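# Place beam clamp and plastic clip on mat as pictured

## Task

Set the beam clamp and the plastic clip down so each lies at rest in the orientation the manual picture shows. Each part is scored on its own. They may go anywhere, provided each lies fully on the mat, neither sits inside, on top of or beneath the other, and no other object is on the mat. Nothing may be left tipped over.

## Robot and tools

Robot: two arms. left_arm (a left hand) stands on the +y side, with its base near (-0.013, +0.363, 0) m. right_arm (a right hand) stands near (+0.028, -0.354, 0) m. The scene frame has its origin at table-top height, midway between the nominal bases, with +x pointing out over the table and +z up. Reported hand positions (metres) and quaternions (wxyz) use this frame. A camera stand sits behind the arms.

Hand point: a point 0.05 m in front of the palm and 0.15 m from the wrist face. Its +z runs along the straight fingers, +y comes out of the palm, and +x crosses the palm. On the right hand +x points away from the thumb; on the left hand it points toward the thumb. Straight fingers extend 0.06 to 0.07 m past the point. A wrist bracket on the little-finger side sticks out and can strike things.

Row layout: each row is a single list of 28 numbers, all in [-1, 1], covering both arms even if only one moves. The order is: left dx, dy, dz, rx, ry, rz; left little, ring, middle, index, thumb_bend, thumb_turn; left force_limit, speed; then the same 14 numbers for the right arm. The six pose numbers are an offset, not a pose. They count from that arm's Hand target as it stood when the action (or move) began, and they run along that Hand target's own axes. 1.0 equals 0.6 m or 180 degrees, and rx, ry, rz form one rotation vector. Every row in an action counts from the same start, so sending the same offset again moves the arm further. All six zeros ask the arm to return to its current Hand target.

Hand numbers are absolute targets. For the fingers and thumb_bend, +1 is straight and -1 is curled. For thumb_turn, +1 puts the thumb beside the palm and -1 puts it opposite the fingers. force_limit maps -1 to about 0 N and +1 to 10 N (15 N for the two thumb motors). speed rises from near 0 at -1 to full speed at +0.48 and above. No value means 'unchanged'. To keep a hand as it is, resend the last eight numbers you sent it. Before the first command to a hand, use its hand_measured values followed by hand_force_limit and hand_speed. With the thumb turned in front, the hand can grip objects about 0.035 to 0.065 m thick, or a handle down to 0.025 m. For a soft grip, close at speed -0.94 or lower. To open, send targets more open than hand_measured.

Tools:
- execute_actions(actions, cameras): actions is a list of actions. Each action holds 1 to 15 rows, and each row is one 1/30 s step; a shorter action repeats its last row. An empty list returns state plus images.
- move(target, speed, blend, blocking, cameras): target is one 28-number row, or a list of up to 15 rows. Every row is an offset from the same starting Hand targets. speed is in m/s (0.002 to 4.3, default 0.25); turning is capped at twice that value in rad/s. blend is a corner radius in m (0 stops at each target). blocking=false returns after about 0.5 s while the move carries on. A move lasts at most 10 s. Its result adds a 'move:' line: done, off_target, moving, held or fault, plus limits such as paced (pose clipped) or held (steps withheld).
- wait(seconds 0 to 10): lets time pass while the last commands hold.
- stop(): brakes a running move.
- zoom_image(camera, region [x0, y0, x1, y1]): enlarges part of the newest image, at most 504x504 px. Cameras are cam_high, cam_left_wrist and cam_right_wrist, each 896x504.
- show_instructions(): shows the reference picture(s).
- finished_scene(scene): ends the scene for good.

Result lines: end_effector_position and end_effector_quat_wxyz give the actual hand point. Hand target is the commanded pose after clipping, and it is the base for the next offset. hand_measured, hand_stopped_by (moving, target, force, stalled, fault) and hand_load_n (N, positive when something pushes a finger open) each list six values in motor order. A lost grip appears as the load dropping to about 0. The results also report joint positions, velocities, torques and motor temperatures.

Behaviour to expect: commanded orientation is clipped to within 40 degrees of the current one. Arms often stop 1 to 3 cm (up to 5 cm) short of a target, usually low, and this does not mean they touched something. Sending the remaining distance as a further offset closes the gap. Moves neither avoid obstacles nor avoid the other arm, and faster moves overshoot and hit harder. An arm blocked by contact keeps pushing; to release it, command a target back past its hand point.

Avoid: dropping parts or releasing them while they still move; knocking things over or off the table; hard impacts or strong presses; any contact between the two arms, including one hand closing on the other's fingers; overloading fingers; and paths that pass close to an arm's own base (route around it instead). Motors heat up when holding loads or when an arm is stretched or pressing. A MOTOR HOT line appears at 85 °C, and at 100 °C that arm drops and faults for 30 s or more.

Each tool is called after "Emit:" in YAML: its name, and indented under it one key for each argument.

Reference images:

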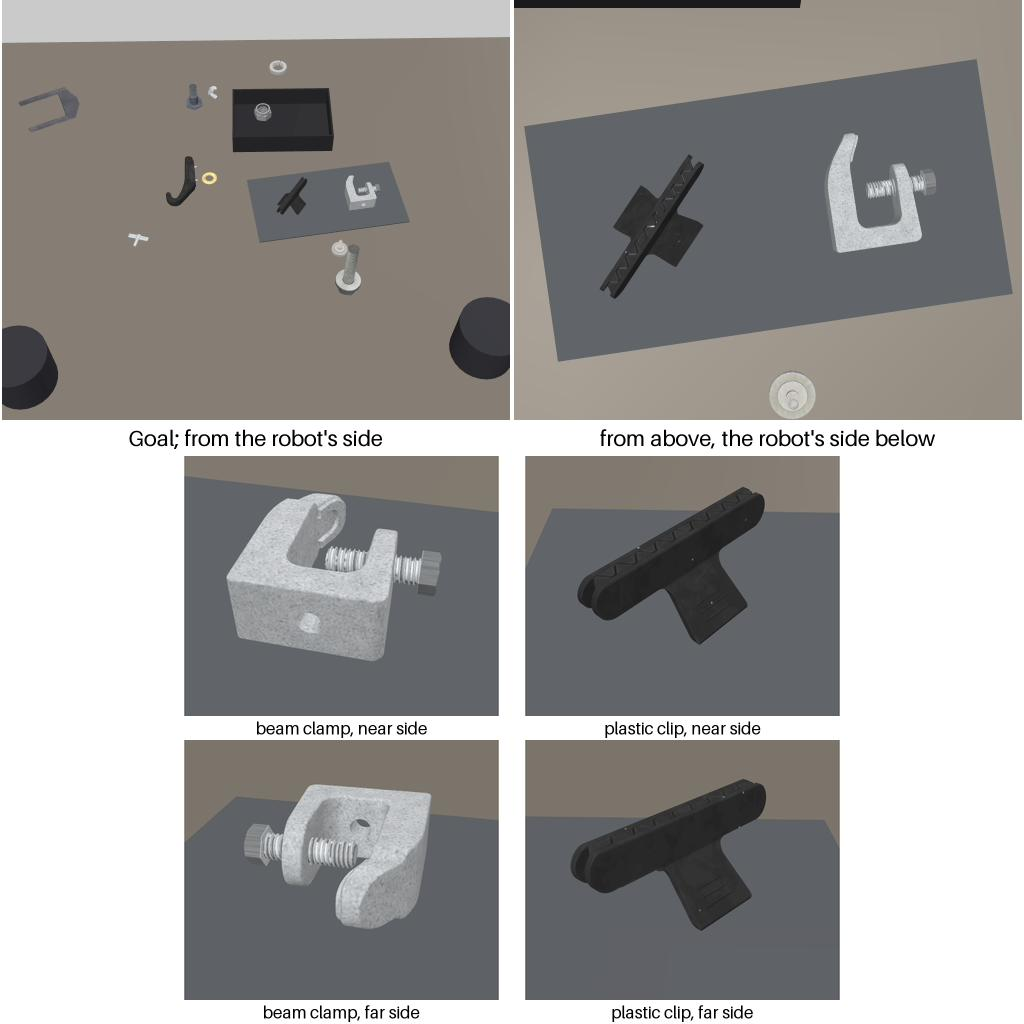

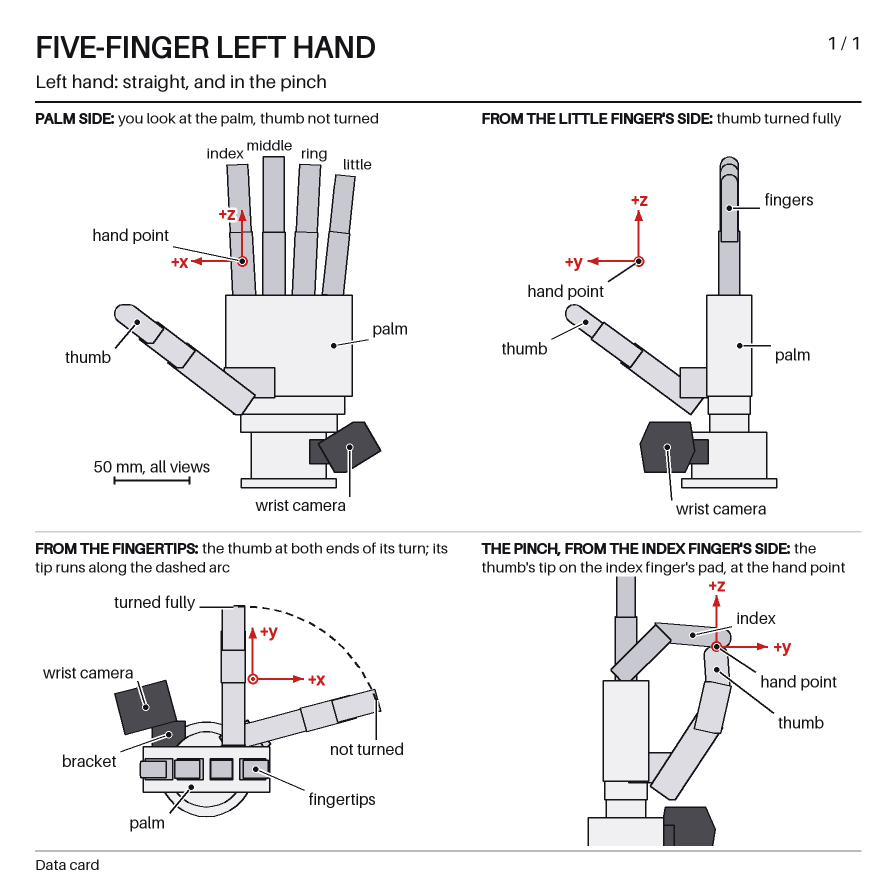

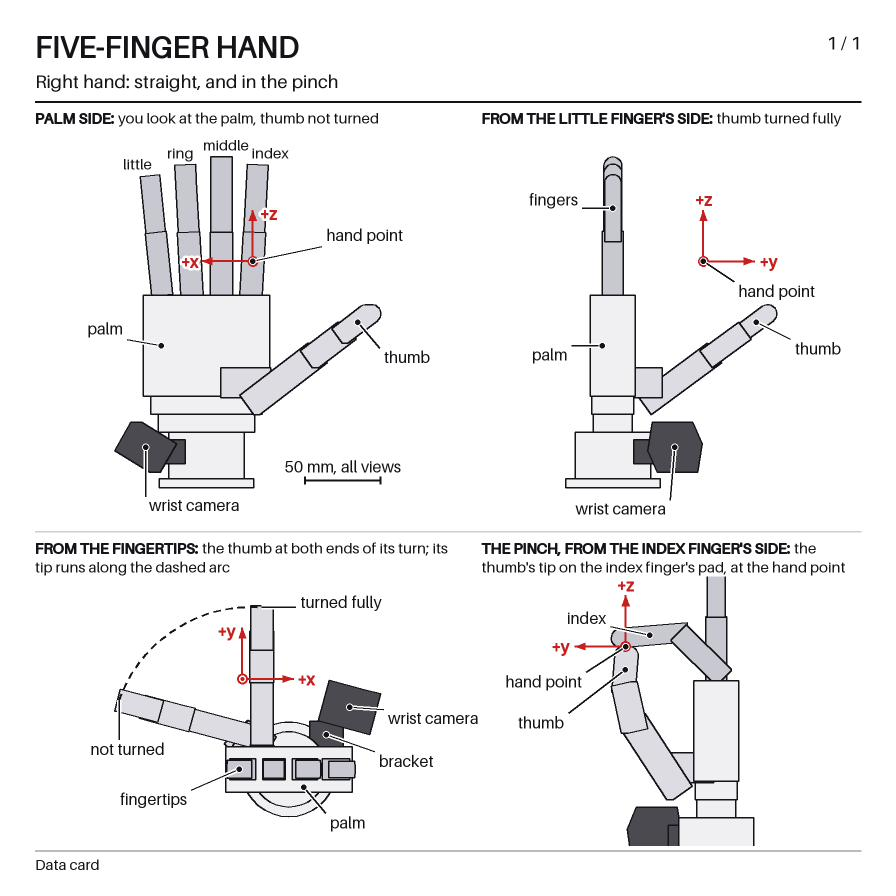

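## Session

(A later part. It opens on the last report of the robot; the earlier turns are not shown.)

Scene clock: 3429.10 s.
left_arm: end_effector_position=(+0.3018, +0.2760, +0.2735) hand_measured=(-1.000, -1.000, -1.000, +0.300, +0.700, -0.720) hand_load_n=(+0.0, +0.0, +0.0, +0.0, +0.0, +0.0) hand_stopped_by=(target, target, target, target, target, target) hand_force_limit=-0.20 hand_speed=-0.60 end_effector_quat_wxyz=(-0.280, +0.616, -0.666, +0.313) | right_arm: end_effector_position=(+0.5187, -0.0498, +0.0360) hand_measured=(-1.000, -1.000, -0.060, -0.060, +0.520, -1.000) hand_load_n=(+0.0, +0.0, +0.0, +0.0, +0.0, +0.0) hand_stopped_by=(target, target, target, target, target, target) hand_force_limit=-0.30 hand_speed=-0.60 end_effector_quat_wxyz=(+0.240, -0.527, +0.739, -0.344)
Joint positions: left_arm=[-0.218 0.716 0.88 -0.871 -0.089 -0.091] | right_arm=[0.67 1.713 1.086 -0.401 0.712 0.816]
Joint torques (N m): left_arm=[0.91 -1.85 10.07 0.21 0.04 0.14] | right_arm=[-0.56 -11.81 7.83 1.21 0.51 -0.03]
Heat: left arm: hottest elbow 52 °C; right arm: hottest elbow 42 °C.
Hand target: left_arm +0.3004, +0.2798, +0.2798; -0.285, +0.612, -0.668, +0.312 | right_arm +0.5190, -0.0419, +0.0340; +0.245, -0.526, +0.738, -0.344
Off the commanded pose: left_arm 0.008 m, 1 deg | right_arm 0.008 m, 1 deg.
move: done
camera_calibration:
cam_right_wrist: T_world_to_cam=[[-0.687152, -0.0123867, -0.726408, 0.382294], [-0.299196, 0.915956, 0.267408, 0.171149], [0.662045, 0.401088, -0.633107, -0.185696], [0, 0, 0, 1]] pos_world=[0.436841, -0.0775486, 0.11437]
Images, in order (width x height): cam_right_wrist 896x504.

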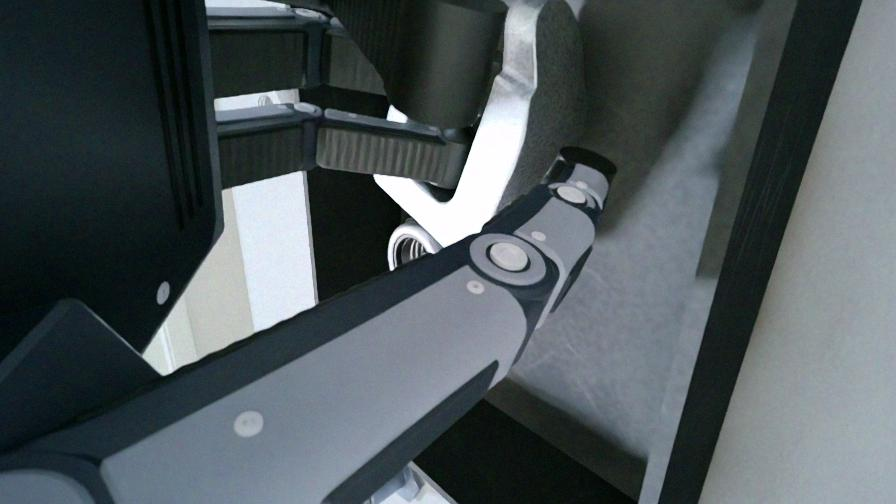

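Emit:
move:
  target: [0,0,0,0,0,0,-1,-1,-1,0.3,0.7,-0.72,-0.2,-0.6,0,0,0,0,0,0,-1,-1,-0.35,-0.35,0.2,-1,-0.6,-0.92]
  speed: 0.03
  cameras: ["cam_right_wrist"]

Emit:
zoom_image:
  camera: "cam_right_wrist"
  region: [420, 0, 720, 240]

Scene clock: 3435.53 s.
left_arm: end_effector_position=(+0.3018, +0.2760, +0.2735) hand_measured=(-1.000, -1.000, -1.000, +0.300, +0.700, -0.720) hand_load_n=(+0.0, +0.0, +0.0, +0.0, +0.0, +0.0) hand_stopped_by=(target, target, target, target, target, target) hand_force_limit=-0.20 hand_speed=-0.60 end_effector_quat_wxyz=(-0.280, +0.616, -0.666, +0.313) | right_arm: end_effector_position=(+0.5188, -0.0500, +0.0346) hand_measured=(-1.000, -1.000, -0.186, -0.178, +0.458, -1.000) hand_load_n=(+0.0, +0.0, +2.0, +1.0, +3.0, +0.0) hand_stopped_by=(target, target, force, force, force, target) hand_force_limit=-0.60 hand_speed=-0.92 end_effector_quat_wxyz=(+0.240, -0.525, +0.740, -0.344)
Joint positions: left_arm=[-0.218 0.716 0.88 -0.871 -0.089 -0.091] | right_arm=[0.67 1.716 1.086 -0.401 0.714 0.822]
Joint torques (N m): left_arm=[0.5 -2.2 10.17 0.29 0.04 0.22] | right_arm=[-0.73 -12.04 7.82 1.33 0.47 -0.05]
Heat: left arm: hottest elbow 52 °C; right arm: hottest elbow 42 °C.
Hand target: left_arm +0.3004, +0.2798, +0.2798; -0.285, +0.612, -0.668, +0.312 | right_arm +0.5190, -0.0419, +0.0340; +0.245, -0.526, +0.738, -0.344
Off the commanded pose: left_arm 0.008 m, 1 deg | right_arm 0.008 m, 1 deg.
move: done
camera_calibration:
cam_right_wrist: T_world_to_cam=[[-0.687174, -0.00814406, -0.726448, 0.381551], [-0.294897, 0.916979, 0.268674, 0.169515], [0.663949, 0.398852, -0.632525, -0.187759], [0, 0, 0, 1]] pos_world=[0.436843, -0.0774459, 0.11287]
Images, in order (width x height): cam_right_wrist 896x504.

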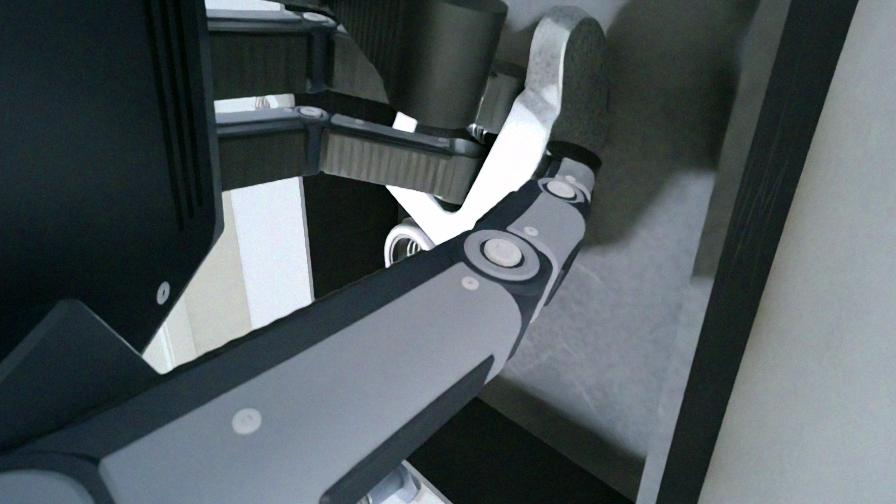

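Scaled by 1.680 from the camera's 896x504 image, which has a finer 1280x720 frame.

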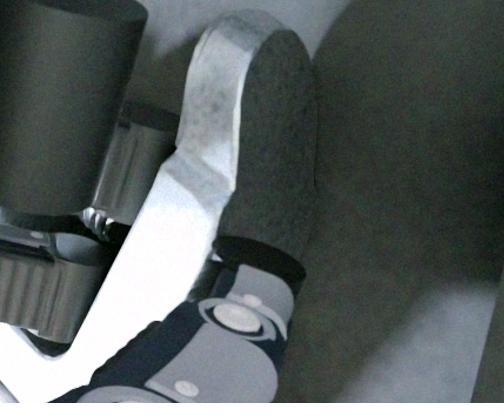

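Emit:
move:
  target: [0,0,0,0,0,0,-1,-1,-1,0.3,0.7,-0.72,-0.2,-0.6,0,0,0,0,0,0,-1,-1,-0.42,-0.42,0.1,-1,0.1,-0.93]
  speed: 0.03

Scene clock: 3441.90 s.
left_arm: end_effector_position=(+0.3018, +0.2760, +0.2735) hand_measured=(-1.000, -1.000, -1.000, +0.300, +0.700, -0.720) hand_load_n=(+0.0, +0.0, +0.0, +0.0, +0.0, +0.0) hand_stopped_by=(target, target, target, target, target, target) hand_force_limit=-0.20 hand_speed=-0.60 end_effector_quat_wxyz=(-0.280, +0.616, -0.666, +0.313) | right_arm: end_effector_position=(+0.5184, -0.0492, +0.0346) hand_measured=(-1.000, -1.000, -0.210, -0.196, +0.450, -1.000) hand_load_n=(+0.0, +0.0, +5.5, +4.5, +9.5, +0.5) hand_stopped_by=(target, target, force, force, force, target) hand_force_limit=0.10 hand_speed=-0.93 end_effector_quat_wxyz=(+0.240, -0.526, +0.740, -0.344)
Joint positions: left_arm=[-0.218 0.716 0.88 -0.871 -0.089 -0.091] | right_arm=[0.672 1.716 1.086 -0.401 0.714 0.822]
Joint torques (N m): left_arm=[0.15 -1.67 10.19 0.23 0.01 0.19] | right_arm=[-0.79 -12.1 7.8 1.21 0.48 -0.06]
Heat: left arm: hottest elbow 52 °C; right arm: hottest elbow 42 °C.
Hand target: left_arm +0.3004, +0.2798, +0.2798; -0.285, +0.612, -0.668, +0.312 | right_arm +0.5190, -0.0419, +0.0340; +0.245, -0.526, +0.738, -0.344
Off the commanded pose: left_arm 0.008 m, 1 deg | right_arm 0.007 m, 1 deg.
move: done

Emit:
move:
  target: [0,0,0,0,0,0,-1,-1,-1,0.3,0.7,-0.72,-0.2,-0.6,0.0079,-0.0783,-0.0622,0,0,0,-1,-1,-0.42,-0.42,0.1,-1,0.1,-0.93]
  speed: 0.04
  cameras: ["cam_right_wrist"]

Scene clock: 3452.10 s.
left_arm: end_effector_position=(+0.3018, +0.2760, +0.2735) hand_measured=(-1.000, -1.000, -1.000, +0.300, +0.700, -0.720) hand_load_n=(+0.0, +0.0, +0.0, -0.5, +0.0, +0.0) hand_stopped_by=(target, target, target, target, target, target) hand_force_limit=-0.20 hand_speed=-0.60 end_effector_quat_wxyz=(-0.280, +0.616, -0.666, +0.313) | right_arm: end_effector_position=(+0.5035, -0.0616, +0.0622) hand_measured=(-1.000, -1.000, -0.210, -0.196, +0.450, -1.000) hand_load_n=(+0.0, +0.0, +0.0, +0.0, +0.0, +0.0) hand_stopped_by=(target, target, force, force, force, target) hand_force_limit=0.10 hand_speed=-0.93 end_effector_quat_wxyz=(+0.218, -0.536, +0.739, -0.345)
Joint positions: left_arm=[-0.218 0.716 0.88 -0.871 -0.089 -0.091] | right_arm=[0.672 1.649 1.099 -0.531 0.714 0.822]
Joint torques (N m): left_arm=[-0.09 -2.02 10.09 0.35 0.06 0.14] | right_arm=[-1.38 -13.63 11.75 0.53 0.35 -0.18]
Heat: left arm: hottest elbow 52 °C; right arm: hottest elbow 41 °C.
Hand target: left_arm +0.3004, +0.2798, +0.2798; -0.285, +0.612, -0.668, +0.312 | right_arm +0.5189, -0.0469, +0.0940; +0.245, -0.526, +0.738, -0.344
Off the commanded pose: left_arm 0.008 m, 1 deg | right_arm 0.038 m, 3 deg.
move: off_target (right_arm)
camera_calibration:
cam_right_wrist: T_world_to_cam=[[-0.714102, -0.0315779, -0.699329, 0.401465], [-0.286455, 0.924698, 0.250752, 0.165492], [0.63875, 0.379388, -0.669375, -0.141721], [0, 0, 0, 1]] pos_world=[0.424617, -0.0865853, 0.144394]
Images, in order (width x height): cam_right_wrist 896x504.

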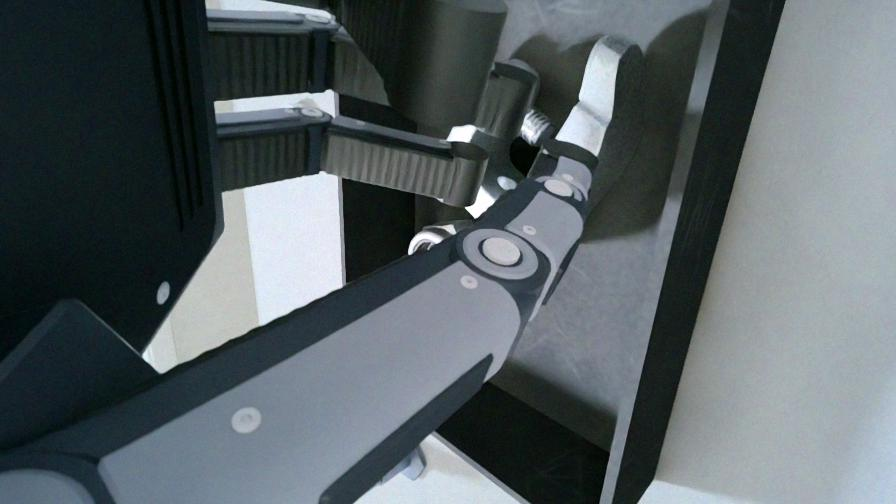

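Emit:
move:
  target: [0,0,0,0,0,0,-1,-1,-1,0.3,0.7,-0.72,-0.2,-0.6,0,-0.0766,-0.0643,0,0,0,-1,-1,-1,-0.06,0.52,-0.72,0.1,-0.6]
  speed: 0.06
  cameras: ["cam_right_wrist"]

Emit:
zoom_image:
  camera: "cam_right_wrist"
  region: [470, 0, 710, 240]

Scene clock: 3479.27 s.
left_arm: end_effector_position=(+0.3018, +0.2760, +0.2735) hand_measured=(-1.000, -1.000, -1.000, +0.300, +0.700, -0.720) hand_load_n=(+0.5, +0.0, +0.0, +0.0, +0.0, +0.0) hand_stopped_by=(target, target, target, target, target, target) hand_force_limit=-0.20 hand_speed=-0.60 end_effector_quat_wxyz=(-0.280, +0.616, -0.666, +0.313) | right_arm: end_effector_position=(+0.5058, -0.0597, +0.1209) hand_measured=(-1.000, -1.000, -1.000, -0.060, +0.520, -0.720) hand_load_n=(+0.0, +0.0, +0.0, +0.0, +0.0, +0.0) hand_stopped_by=(target, target, target, target, target, target) hand_force_limit=0.10 hand_speed=-0.60 end_effector_quat_wxyz=(+0.218, -0.536, +0.739, -0.345)
Joint positions: left_arm=[-0.218 0.716 0.88 -0.871 -0.089 -0.091] | right_arm=[0.672 1.584 1.191 -0.687 0.714 0.822]
Joint torques (N m): left_arm=[0.38 -1.26 10.19 0.28 0.04 0.15] | right_arm=[-1.38 -13.16 12.53 0.54 0.36 -0.17]
Heat: left arm: hottest elbow 51 °C; right arm: hottest elbow 45 °C.
Hand target: left_arm +0.3004, +0.2798, +0.2798; -0.285, +0.612, -0.668, +0.312 | right_arm +0.5189, -0.0469, +0.1540; +0.245, -0.526, +0.738, -0.344
Off the commanded pose: left_arm 0.008 m, 1 deg | right_arm 0.038 m, 3 deg.
move: off_target (right_arm)
camera_calibration:
cam_right_wrist: T_world_to_cam=[[-0.714102, -0.0315779, -0.699329, 0.444144], [-0.286455, 0.924698, 0.250752, 0.149738], [0.63875, 0.379388, -0.669375, -0.104517], [0, 0, 0, 1]] pos_world=[0.426817, -0.0847853, 0.203094]
Images, in order (width x height): cam_right_wrist 896x504.

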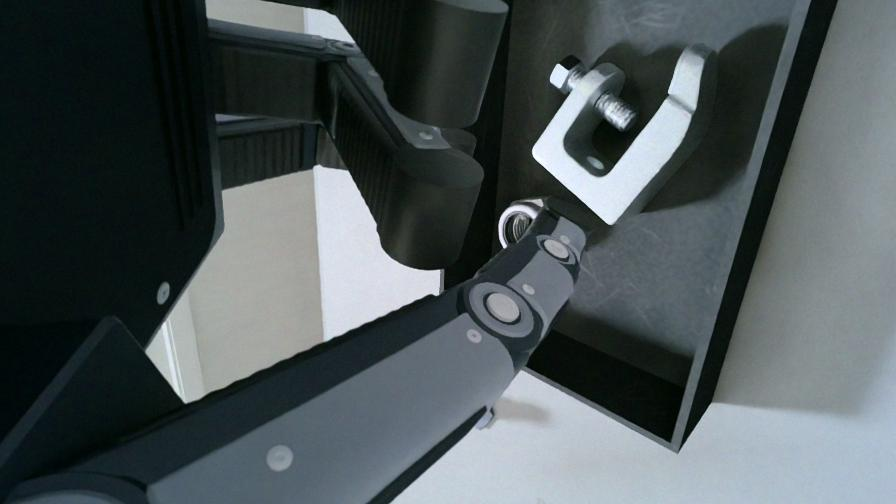

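Scaled by 2.100 from the camera's 896x504 image, which has a finer 1280x720 frame.

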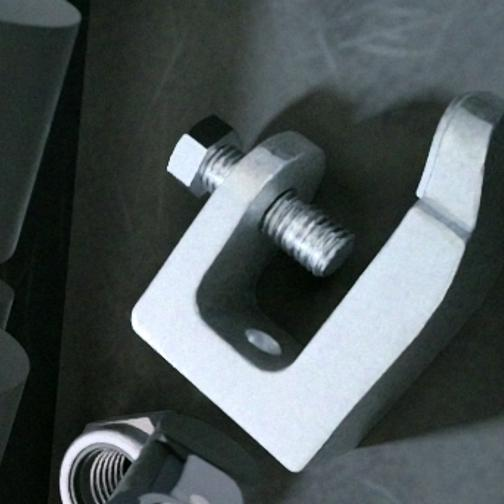

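Emit:
move:
  target: [0,0,0,0,0,0,-1,-1,-1,0.3,0.7,-0.72,-0.2,-0.6,0.0477,0.114,0.0692,0,0.0383,0.0321,-1,-1,-1,-0.06,0.52,-0.72,0.1,-0.6]
  speed: 0.08
  cameras: ["cam_right_wrist"]

Emit:
zoom_image:
  camera: "cam_right_wrist"
  region: [470, 0, 710, 240]

Scene clock: 3517.33 s.
left_arm: end_effector_position=(+0.3018, +0.2760, +0.2735) hand_measured=(-1.000, -1.000, -1.000, +0.300, +0.700, -0.720) hand_load_n=(+0.0, +0.0, +0.0, +0.0, +0.0, +0.0) hand_stopped_by=(target, target, target, target, target, target) hand_force_limit=-0.20 hand_speed=-0.60 end_effector_quat_wxyz=(-0.280, +0.616, -0.666, +0.313) | right_arm: end_effector_position=(+0.4943, -0.0792, +0.0727) hand_measured=(-1.000, -1.000, -1.000, -0.060, +0.520, -0.720) hand_load_n=(+0.0, +0.0, +0.0, +0.0, +0.0, +0.0) hand_stopped_by=(target, target, target, target, target, target) hand_force_limit=0.10 hand_speed=-0.60 end_effector_quat_wxyz=(+0.204, -0.473, +0.777, -0.362)
Joint positions: left_arm=[-0.218 0.716 0.88 -0.871 -0.089 -0.091] | right_arm=[0.679 1.624 1.102 -0.661 0.786 1.013]
Joint torques (N m): left_arm=[0.32 -1.2 10.13 0.35 0.03 0.18] | right_arm=[-0.56 -11.28 8.05 1.4 0.68 0]
Heat: left arm: hottest elbow 51 °C; right arm: hottest elbow 46 °C.
Hand target: left_arm +0.3004, +0.2798, +0.2798; -0.285, +0.612, -0.668, +0.312 | right_arm +0.4981, -0.0700, +0.0749; +0.218, -0.467, +0.777, -0.362
Off the commanded pose: left_arm 0.008 m, 1 deg | right_arm 0.010 m, 2 deg.
move: done
camera_calibration:
cam_right_wrist: T_world_to_cam=[[-0.69244, 0.0838618, -0.716585, 0.401444], [-0.151791, 0.954057, 0.258329, 0.111739], [0.705327, 0.287648, -0.647898, -0.1638], [0, 0, 0, 1]] pos_world=[0.41047, -0.0931543, 0.152677]
Images, in order (width x height): cam_right_wrist 896x504.

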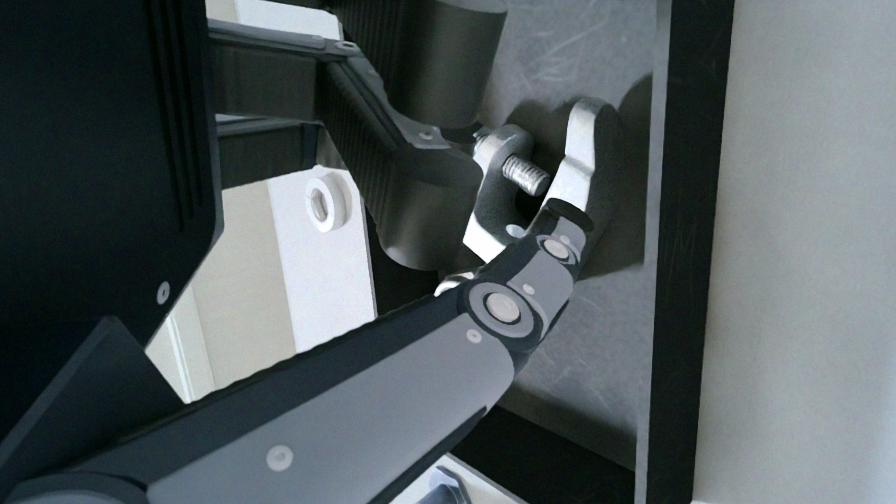

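Scaled by 2.100 from the camera's 896x504 image, which has a finer 1280x720 frame.

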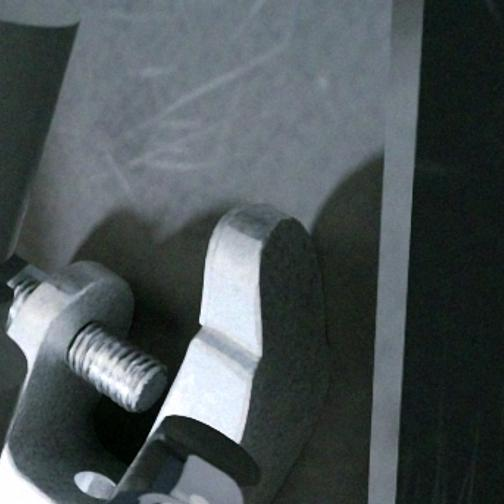

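Emit:
move:
  target: [0,0,0,0,0,0,-1,-1,-1,0.3,0.7,-0.72,-0.2,-0.6,-0.005,0.0436,0.0258,0,0,0,-1,-1,-1,-0.06,0.52,-0.72,0.1,-0.6]
  speed: 0.05
  cameras: ["cam_right_wrist"]

Emit:
zoom_image:
  camera: "cam_right_wrist"
  region: [420, 40, 660, 280]

Scene clock: 3535.33 s.
left_arm: end_effector_position=(+0.3018, +0.2760, +0.2735) hand_measured=(-1.000, -1.000, -1.000, +0.300, +0.700, -0.720) hand_load_n=(+0.0, +0.0, +0.0, +0.0, +0.0, +0.0) hand_stopped_by=(target, target, target, target, target, target) hand_force_limit=-0.20 hand_speed=-0.60 end_effector_quat_wxyz=(-0.280, +0.616, -0.666, +0.313) | right_arm: end_effector_position=(+0.4940, -0.0733, +0.0462) hand_measured=(-1.000, -1.000, -1.000, -0.060, +0.520, -0.720) hand_load_n=(+0.5, +0.0, +0.0, +0.0, +0.0, +0.0) hand_stopped_by=(target, target, target, target, target, target) hand_force_limit=0.10 hand_speed=-0.60 end_effector_quat_wxyz=(+0.209, -0.468, +0.779, -0.362)
Joint positions: left_arm=[-0.218 0.716 0.88 -0.871 -0.089 -0.091] | right_arm=[0.69 1.669 1.076 -0.595 0.792 1.038]
Joint torques (N m): left_arm=[0.5 -2.14 10.21 0.39 0.05 0.22] | right_arm=[-0.44 -11.22 7.47 1.35 0.63 -0.03]
Heat: left arm: hottest elbow 51 °C; right arm: hottest elbow 44 °C.
Hand target: left_arm +0.3004, +0.2798, +0.2798; -0.285, +0.612, -0.668, +0.312 | right_arm +0.4951, -0.0650, +0.0449; +0.218, -0.467, +0.777, -0.362
Off the commanded pose: left_arm 0.008 m, 1 deg | right_arm 0.008 m, 1 deg.
move: done
camera_calibration:
cam_right_wrist: T_world_to_cam=[[-0.685094, 0.0955282, -0.722164, 0.379121], [-0.146975, 0.95285, 0.265473, 0.110165], [0.713474, 0.288014, -0.638751, -0.186877], [0, 0, 0, 1]] pos_world=[0.409257, -0.0873641, 0.125174]
Images, in order (width x height): cam_right_wrist 896x504.

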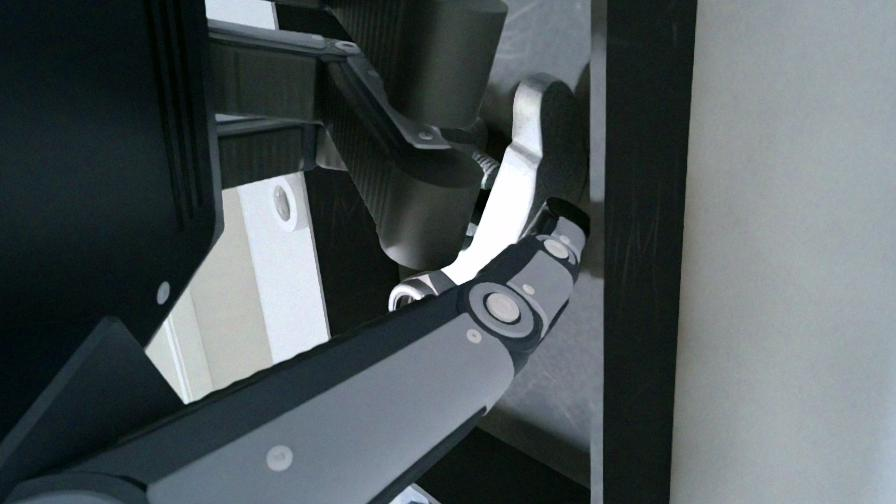

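Scaled by 2.100 from the camera's 896x504 image, which has a finer 1280x720 frame.

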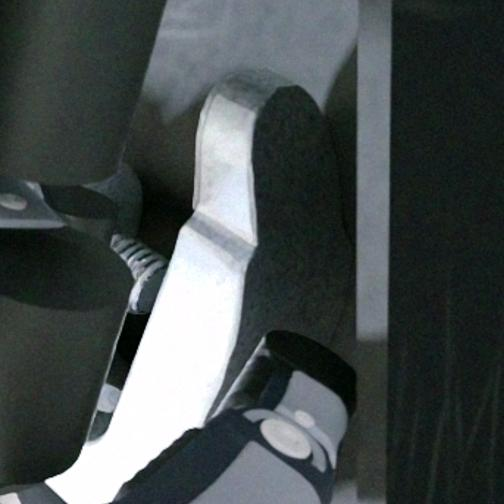

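Emit:
move:
  target: [0,0,0,0,0,0,-1,-1,-1,0.3,0.7,-0.72,-0.2,-0.6,0.0112,0.0175,0.0102,0,0,0,-1,-1,-1,-0.06,0.52,-0.72,0.1,-0.6]
  speed: 0.04

Scene clock: 3548.70 s.
left_arm: end_effector_position=(+0.3018, +0.2760, +0.2735) hand_measured=(-1.000, -1.000, -1.000, +0.300, +0.700, -0.720) hand_load_n=(+0.0, +0.0, +0.0, +0.0, +0.0, +0.0) hand_stopped_by=(target, target, target, target, target, target) hand_force_limit=-0.20 hand_speed=-0.60 end_effector_quat_wxyz=(-0.280, +0.616, -0.666, +0.313) | right_arm: end_effector_position=(+0.4954, -0.0735, +0.0423) hand_measured=(-1.000, -1.000, -1.000, -0.060, +0.520, -0.720) hand_load_n=(+0.0, +0.0, +0.0, +0.0, -2.0, +1.0) hand_stopped_by=(target, target, target, target, target, target) hand_force_limit=0.10 hand_speed=-0.60 end_effector_quat_wxyz=(+0.222, -0.458, +0.781, -0.361)
Joint positions: left_arm=[-0.218 0.716 0.88 -0.871 -0.089 -0.091] | right_arm=[0.69 1.667 1.052 -0.546 0.798 1.046]
Joint torques (N m): left_arm=[0.56 -1.85 10.15 0.27 0.03 0.19] | right_arm=[-0.67 -11.05 6.54 1.01 0.41 -0.12]
Heat: left arm: hottest elbow 51 °C; right arm: hottest elbow 43 °C.
Hand target: left_arm +0.3004, +0.2798, +0.2798; -0.285, +0.612, -0.668, +0.312 | right_arm +0.4902, -0.0700, +0.0329; +0.218, -0.467, +0.777, -0.362
Off the commanded pose: left_arm 0.008 m, 1 deg | right_arm 0.011 m, 1 deg.
move: off_target (right_arm)

Emit:
move:
  target:
    - [0,0,0,0,0,0,-1,-1,-1,0.3,0.7,-0.72,-0.2,-0.6,0,0,0,0,0,0,-1,-1,-1,0.7,0.52,-0.72,0.1,-0.6]
    - [0,0,0,0,0,0,-1,-1,-1,0.3,0.7,-0.72,-0.2,-0.6,-0.02,-0.0408,0.0382,0,0,0,-1,-1,-1,0.7,0.52,-0.72,0.1,-0.6]
  speed: 0.04
  cameras: ["cam_right_wrist"]

Scene clock: 3577.60 s.
left_arm: end_effector_position=(+0.3018, +0.2760, +0.2735) hand_measured=(-1.000, -1.000, -1.000, +0.300, +0.700, -0.720) hand_load_n=(+0.0, +0.0, +0.0, +0.0, +0.0, +0.0) hand_stopped_by=(target, target, target, target, target, target) hand_force_limit=-0.20 hand_speed=-0.60 end_effector_quat_wxyz=(-0.280, +0.616, -0.666, +0.313) | right_arm: end_effector_position=(+0.5051, -0.0903, +0.0210) hand_measured=(-1.000, -1.000, -1.000, +0.700, +0.520, -0.720) hand_load_n=(+0.0, +0.0, +0.5, -0.5, +0.0, +0.0) hand_stopped_by=(target, target, target, target, target, target) hand_force_limit=0.10 hand_speed=-0.60 end_effector_quat_wxyz=(+0.194, -0.474, +0.778, -0.365)
Joint positions: left_arm=[-0.218 0.716 0.88 -0.871 -0.089 -0.091] | right_arm=[0.648 1.713 1.061 -0.529 0.78 0.984]
Joint torques (N m): left_arm=[-0.03 -1.67 10.19 0.28 0.02 0.16] | right_arm=[-1.79 -11.87 10.85 1.32 0.29 -0.24]
Heat: left arm: hottest elbow 51 °C; right arm: hottest elbow 41 °C.
Hand target: left_arm +0.3004, +0.2798, +0.2798; -0.285, +0.612, -0.668, +0.312 | right_arm +0.5252, -0.0750, +0.0369; +0.218, -0.467, +0.777, -0.362
Off the commanded pose: left_arm 0.008 m, 1 deg | right_arm 0.030 m, 3 deg.
move: off_target (right_arm)
camera_calibration:
cam_right_wrist: T_world_to_cam=[[-0.701215, 0.0805509, -0.708384, 0.376688], [-0.139636, 0.958837, 0.247252, 0.131892], [0.699142, 0.272293, -0.661103, -0.19974], [0, 0, 0, 1]] pos_world=[0.422203, -0.102418, 0.10218]
Images, in order (width x height): cam_right_wrist 896x504.

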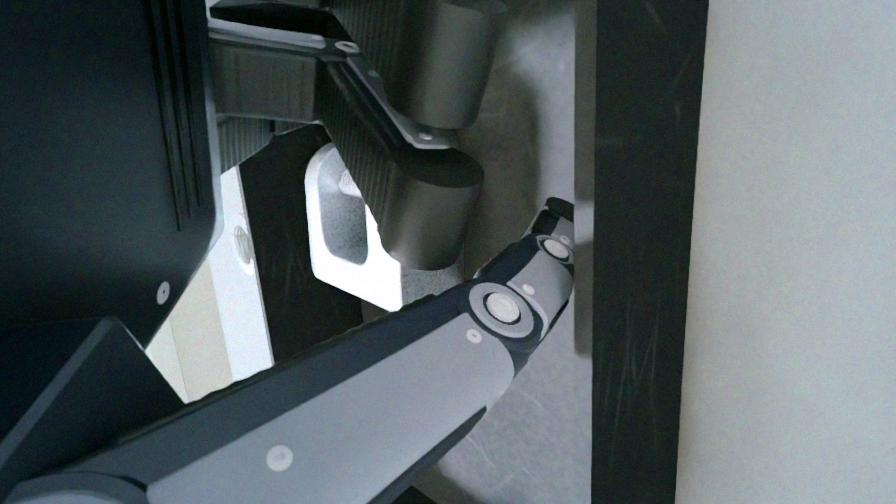

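Emit:
move:
  target: [0,0,0,0,0,0,-1,-1,-1,0.3,0.7,-0.72,-0.2,-0.6,0,-0.1277,-0.1071,0,0,0,-1,-1,-1,0.3,0.52,-0.72,0.1,-0.6]
  speed: 0.08
  cameras: ["cam_right_wrist", "cam_high"]

Emit:
zoom_image:
  camera: "cam_right_wrist"
  region: [400, 0, 740, 300]

Scene clock: 3588.23 s.
left_arm: end_effector_position=(+0.3018, +0.2760, +0.2735) hand_measured=(-1.000, -1.000, -1.000, +0.300, +0.700, -0.720) hand_load_n=(+0.0, +0.0, +0.0, +0.0, +0.0, +0.0) hand_stopped_by=(target, target, target, target, target, target) hand_force_limit=-0.20 hand_speed=-0.60 end_effector_quat_wxyz=(-0.280, +0.616, -0.666, +0.313) | right_arm: end_effector_position=(+0.5108, -0.0854, +0.1071) hand_measured=(-1.000, -1.000, -1.000, +0.300, +0.520, -0.720) hand_load_n=(+0.0, +0.0, +0.0, -0.5, +0.0, +0.0) hand_stopped_by=(target, target, target, target, target, target) hand_force_limit=0.10 hand_speed=-0.60 end_effector_quat_wxyz=(+0.194, -0.474, +0.777, -0.365)
Joint positions: left_arm=[-0.218 0.716 0.88 -0.871 -0.089 -0.091] | right_arm=[0.648 1.612 1.191 -0.761 0.778 0.983]
Joint torques (N m): left_arm=[0.15 -2.43 10.1 0.36 0.05 0.21] | right_arm=[-1.9 -13.27 12.15 0.39 0.3 -0.22]
Heat: left arm: hottest elbow 51 °C; right arm: hottest elbow 42 °C.
Hand target: left_arm +0.3004, +0.2798, +0.2798; -0.285, +0.612, -0.668, +0.312 | right_arm +0.5252, -0.0750, +0.1369; +0.218, -0.467, +0.777, -0.362
Off the commanded pose: left_arm 0.008 m, 1 deg | right_arm 0.035 m, 3 deg.
move: off_target (right_arm)
camera_calibration:
cam_right_wrist: T_world_to_cam=[[-0.702387, 0.0794979, -0.707342, 0.441636], [-0.140813, 0.958585, 0.247562, 0.107209], [0.697728, 0.273487, -0.662103, -0.147205], [0, 0, 0, 1]] pos_world=[0.428005, -0.0976198, 0.188382]
Images, in order (width x height): cam_high 896x504, cam_right_wrist 896x504.

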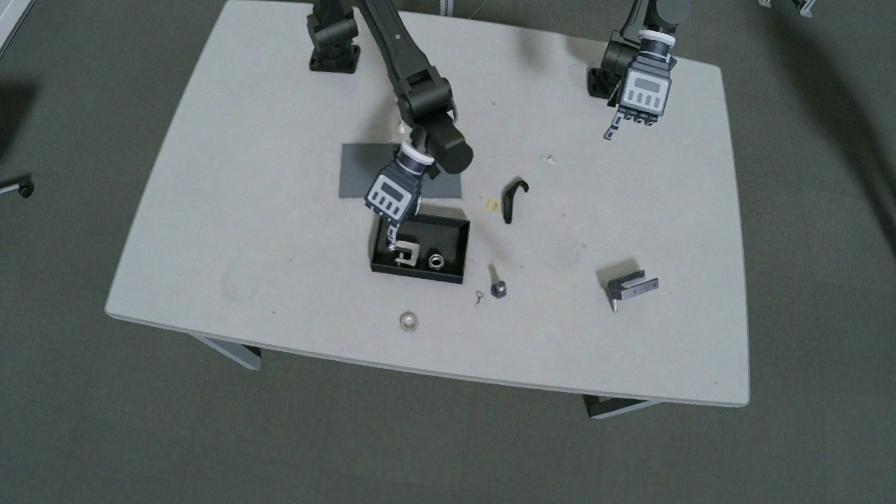

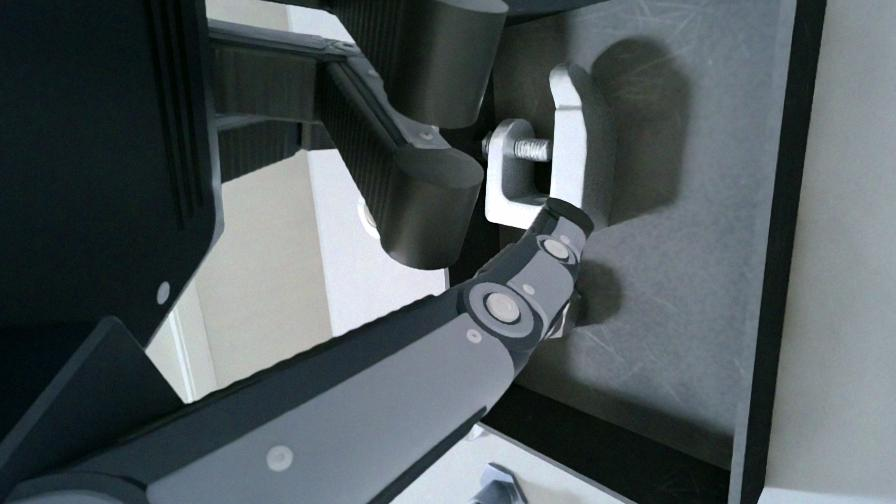

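Scaled by 1.482 from the camera's 896x504 image, which has a finer 1280x720 frame.

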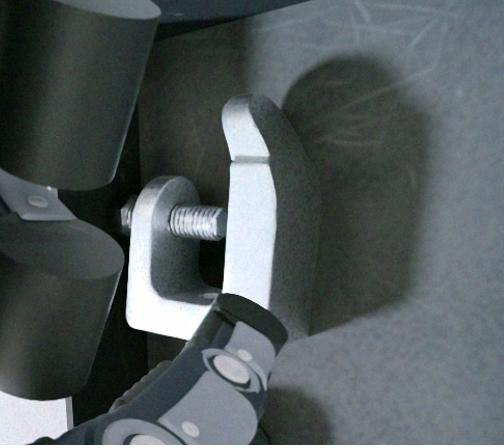

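Emit:
move:
  target: [0,0,0,0,0,0,-1,-1,-1,0.3,0.7,-0.72,-0.2,-0.6,0.0146,0.0836,0.0946,0,-0.1064,-0.0893,-1,-1,-1,-0.06,0.52,-0.72,0.1,-0.6]
  speed: 0.08
  cameras: ["cam_right_wrist"]

Emit:
zoom_image:
  camera: "cam_right_wrist"
  region: [430, 0, 720, 260]

Scene clock: 3635.10 s.
left_arm: end_effector_position=(+0.3018, +0.2760, +0.2735) hand_measured=(-1.000, -1.000, -1.000, +0.300, +0.700, -0.720) hand_load_n=(+0.0, +0.0, +0.0, +0.0, +0.0, +0.0) hand_stopped_by=(target, target, target, target, target, target) hand_force_limit=-0.20 hand_speed=-0.60 end_effector_quat_wxyz=(-0.280, +0.616, -0.666, +0.313) | right_arm: end_effector_position=(+0.5229, -0.0858, +0.0554) hand_measured=(-1.000, -1.000, -1.000, -0.060, +0.520, -0.720) hand_load_n=(+0.0, +0.0, +0.0, +0.0, +0.0, +0.5) hand_stopped_by=(target, target, target, target, target, target) hand_force_limit=0.10 hand_speed=-0.60 end_effector_quat_wxyz=(-0.281, +0.629, -0.660, +0.301)
Joint positions: left_arm=[-0.218 0.716 0.88 -0.871 -0.089 -0.091] | right_arm=[0.543 1.594 0.967 -0.2 0.453 0.432]
Joint torques (N m): left_arm=[0.21 -2.02 10.04 0.47 0.03 0.22] | right_arm=[-2.08 -11.75 7.84 2.06 0.06 -0.25]
Heat: left arm: hottest elbow 51 °C; right arm: hottest elbow 44 °C.
Hand target: left_arm +0.3004, +0.2798, +0.2798; -0.285, +0.612, -0.668, +0.312 | right_arm +0.5310, -0.0880, +0.0620; -0.291, +0.624, -0.658, +0.307
Off the commanded pose: left_arm 0.008 m, 1 deg | right_arm 0.011 m, 1 deg.
move: off_target (right_arm)
camera_calibration:
cam_right_wrist: T_world_to_cam=[[-0.668538, -0.203228, -0.715371, 0.372165], [-0.538122, 0.796149, 0.276716, 0.314326], [0.513306, 0.569952, -0.641617, -0.0689919], [0, 0, 0, 1]] pos_world=[0.453366, -0.135294, 0.134991]
Images, in order (width x height): cam_right_wrist 896x504.

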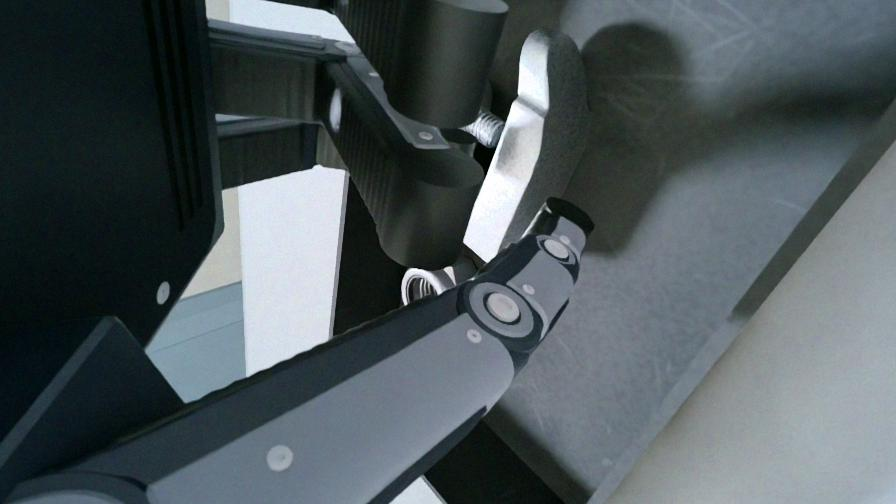

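Scaled by 1.738 from the camera's 896x504 image, which has a finer 1280x720 frame.

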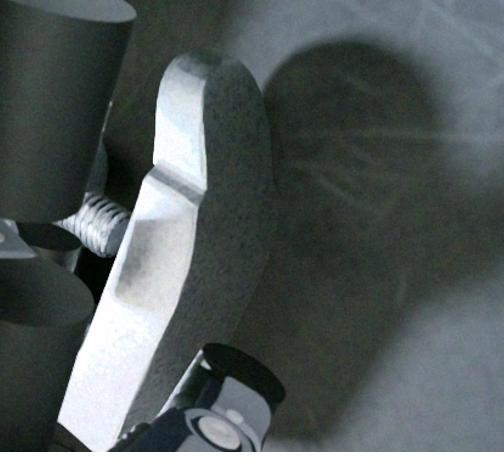

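Emit:
move:
  target: [0,0,0,0,0,0,-1,-1,-1,0.3,0.7,-0.72,-0.2,-0.6,0.0215,0.0188,0.0215,0,0,0,-1,-1,-1,-0.06,0.52,-0.72,0.1,-0.6]
  speed: 0.05

Scene clock: 3655.37 s.
left_arm: end_effector_position=(+0.3018, +0.2760, +0.2735) hand_measured=(-1.000, -1.000, -1.000, +0.300, +0.700, -0.720) hand_load_n=(+0.0, +0.0, +0.0, +0.0, +0.0, +0.0) hand_stopped_by=(target, target, target, target, target, target) hand_force_limit=-0.20 hand_speed=-0.60 end_effector_quat_wxyz=(-0.280, +0.616, -0.666, +0.313) | right_arm: end_effector_position=(+0.5274, -0.1015, +0.0453) hand_measured=(-1.000, -1.000, -1.000, -0.060, +0.520, -0.720) hand_load_n=(+0.0, +0.0, +0.0, +0.0, +0.0, +0.0) hand_stopped_by=(target, target, target, target, target, target) hand_force_limit=0.10 hand_speed=-0.60 end_effector_quat_wxyz=(-0.286, +0.624, -0.662, +0.302)
Joint positions: left_arm=[-0.218 0.716 0.88 -0.871 -0.089 -0.091] | right_arm=[0.509 1.598 0.932 -0.138 0.433 0.412]
Joint torques (N m): left_arm=[0.15 -1.9 10.11 0.32 0.02 0.17] | right_arm=[-1.9 -10.58 7.72 2.11 0.03 -0.26]
Heat: left arm: hottest elbow 51 °C; right arm: hottest elbow 43 °C.
Hand target: left_arm +0.3004, +0.2798, +0.2798; -0.285, +0.612, -0.668, +0.312 | right_arm +0.5330, -0.1011, +0.0451; -0.291, +0.624, -0.658, +0.307
Off the commanded pose: left_arm 0.008 m, 1 deg | right_arm 0.006 m, 1 deg.
move: done

Emit:
move:
  target: [0,0,0,0,0,0,-1,-1,-1,0.3,0.7,-0.72,-0.2,-0.6,-0.0083,0.02965,0.0243,0,0,0,-1,-1,-1,-0.06,0.52,-0.72,0.1,-0.6]
  speed: 0.05
  cameras: ["cam_right_wrist","cam_high"]

Scene clock: 3720.47 s.
left_arm: end_effector_position=(+0.3018, +0.2760, +0.2735) hand_measured=(-1.000, -1.000, -1.000, +0.300, +0.700, -0.720) hand_load_n=(+0.0, +0.0, +0.0, +0.0, +0.0, +0.0) hand_stopped_by=(target, target, target, target, target, target) hand_force_limit=-0.20 hand_speed=-0.60 end_effector_quat_wxyz=(-0.280, +0.616, -0.666, +0.313) | right_arm: end_effector_position=(+0.5274, -0.1002, +0.0259) hand_measured=(-1.000, -1.000, -1.000, -0.060, +0.520, -0.720) hand_load_n=(+0.0, +0.0, +0.0, -3.0, +0.0, +0.0) hand_stopped_by=(target, target, target, target, target, target) hand_force_limit=0.10 hand_speed=-0.60 end_effector_quat_wxyz=(-0.284, +0.627, -0.659, +0.304)
Joint positions: left_arm=[-0.218 0.716 0.88 -0.871 -0.089 -0.091] | right_arm=[0.512 1.636 0.917 -0.086 0.434 0.404]
Joint torques (N m): left_arm=[0.73 -2.55 10.06 0.16 0.05 0.2] | right_arm=[-1.2 -10.05 7.46 2.35 0.23 -0.15]
Heat: left arm: hottest elbow 51 °C; right arm: hottest elbow 42 °C.
Hand target: left_arm +0.3004, +0.2798, +0.2798; -0.285, +0.612, -0.668, +0.312 | right_arm +0.5330, -0.0961, +0.0221; -0.291, +0.624, -0.658, +0.307
Off the commanded pose: left_arm 0.008 m, 1 deg | right_arm 0.008 m, 1 deg.
move: done
camera_calibration:
cam_right_wrist: T_world_to_cam=[[-0.662174, -0.202581, -0.721447, 0.347893], [-0.540624, 0.795825, 0.272742, 0.337725], [0.518893, 0.570635, -0.636495, -0.0849886], [0, 0, 0, 1]] pos_world=[0.457049, -0.149796, 0.10478]
Images, in order (width x height): cam_high 896x504, cam_right_wrist 896x504.

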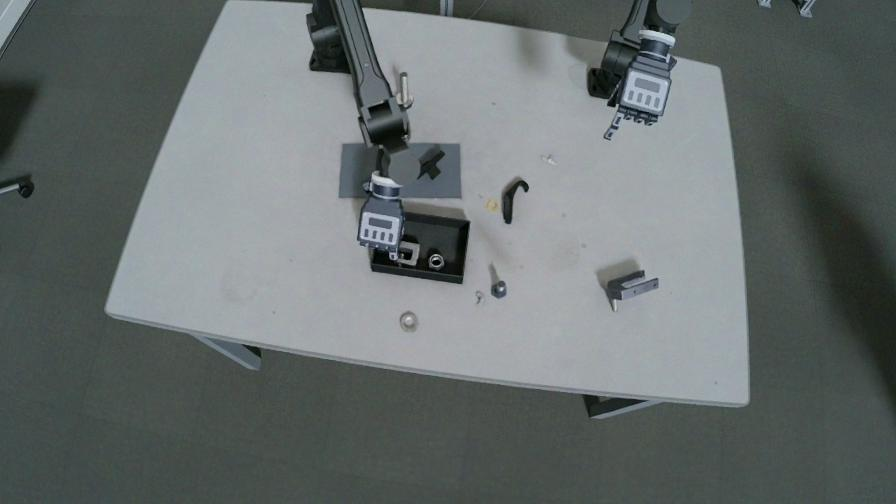

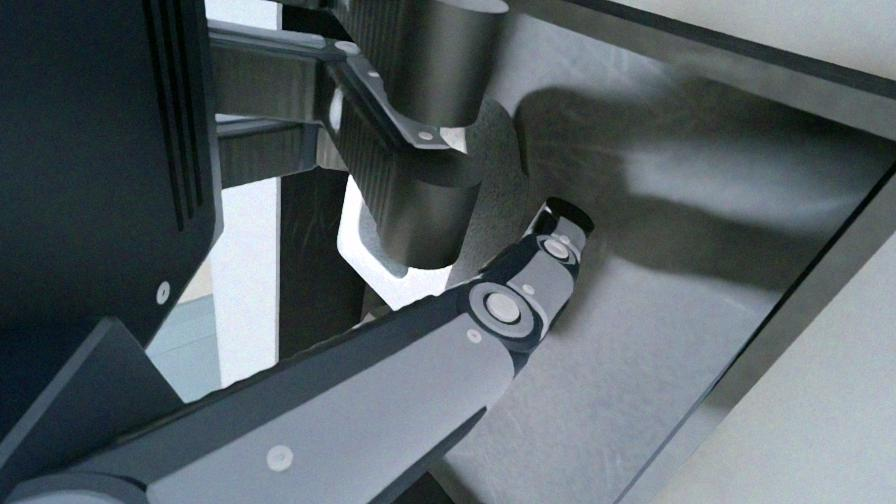

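Emit:
zoom_image:
  camera: "cam_right_wrist"
  region: [320, 50, 680, 350]

Emit:
zoom_image:
  camera: "cam_high"
  region: [330, 120, 480, 300]

Scaled by 1.400 from the camera's 896x504 image, which has a finer 1280x720 frame.

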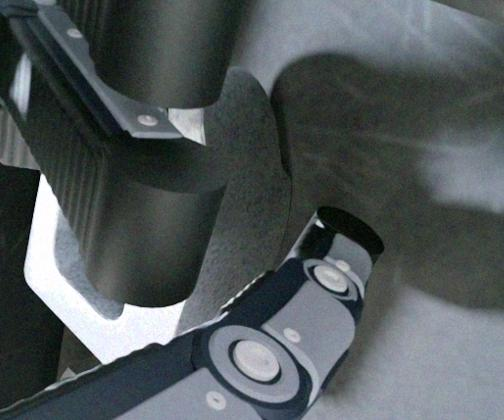

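Scaled by 2.800 from the camera's 896x504 image, which has a finer 1280x720 frame.

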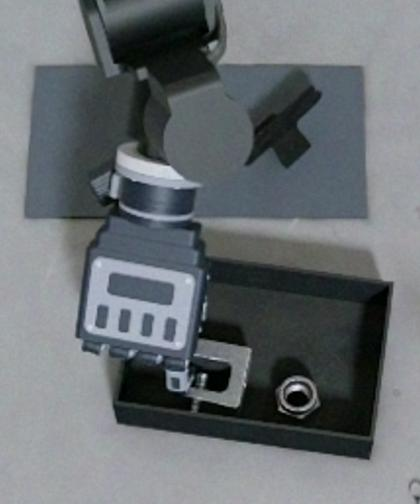

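Emit:
move:
  target: [0,0,0,0,0,0,-1,-1,-1,0.3,0.7,-0.72,-0.2,-0.6,0,0.006,0.004,0,0,0,-1,-1,-1,-0.5,0.2,-0.72,-0.6,-0.92]
  speed: 0.03
  cameras: ["cam_right_wrist"]

Scene clock: 3752.70 s.
left_arm: end_effector_position=(+0.3018, +0.2760, +0.2735) hand_measured=(-1.000, -1.000, -1.000, +0.300, +0.700, -0.720) hand_load_n=(+0.0, +0.0, +0.0, +0.0, +0.0, +0.0) hand_stopped_by=(target, target, target, target, target, target) hand_force_limit=-0.20 hand_speed=-0.60 end_effector_quat_wxyz=(-0.280, +0.616, -0.666, +0.313) | right_arm: end_effector_position=(+0.5313, -0.1002, +0.0239) hand_measured=(-1.000, -1.000, -1.000, -0.178, +0.406, -0.720) hand_load_n=(+0.0, -0.5, +0.0, +2.5, +3.0, -0.5) hand_stopped_by=(target, target, target, force, force, target) hand_force_limit=-0.60 hand_speed=-0.92 end_effector_quat_wxyz=(-0.289, +0.623, -0.659, +0.306)
Joint positions: left_arm=[-0.218 0.716 0.88 -0.871 -0.089 -0.091] | right_arm=[0.509 1.646 0.915 -0.063 0.436 0.404]
Joint torques (N m): left_arm=[0.56 -1.61 10.17 0.29 0.03 0.19] | right_arm=[-1.14 -10.29 7.06 1.96 0.19 -0.15]
Heat: left arm: hottest elbow 51 °C; right arm: hottest elbow 40 °C.
Hand target: left_arm +0.3004, +0.2798, +0.2798; -0.285, +0.612, -0.668, +0.312 | right_arm +0.5325, -0.0961, +0.0178; -0.291, +0.624, -0.658, +0.307
Off the commanded pose: left_arm 0.008 m, 1 deg | right_arm 0.008 m, 0 deg.
move: done
camera_calibration:
cam_right_wrist: T_world_to_cam=[[-0.654937, -0.195973, -0.72983, 0.346119], [-0.54034, 0.796617, 0.270986, 0.340354], [0.52829, 0.571835, -0.627626, -0.0933843], [0, 0, 0, 1]] pos_world=[0.459927, -0.149902, 0.101767]
Images, in order (width x height): cam_right_wrist 896x504.

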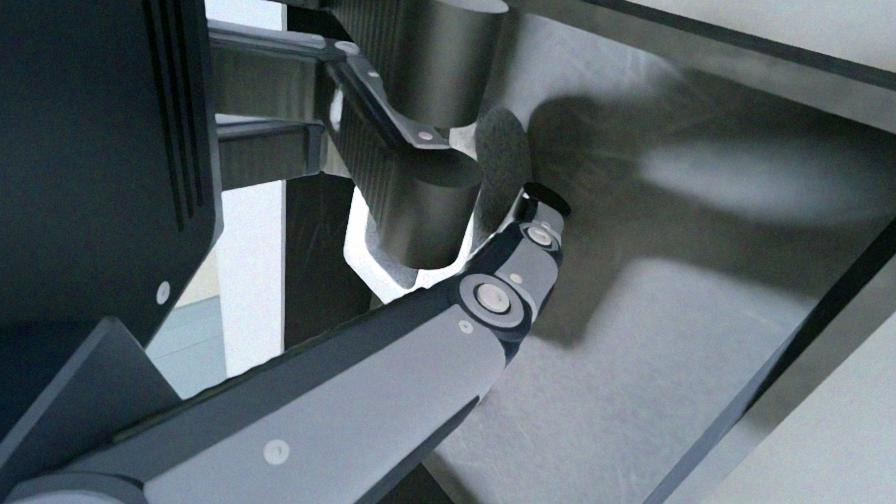

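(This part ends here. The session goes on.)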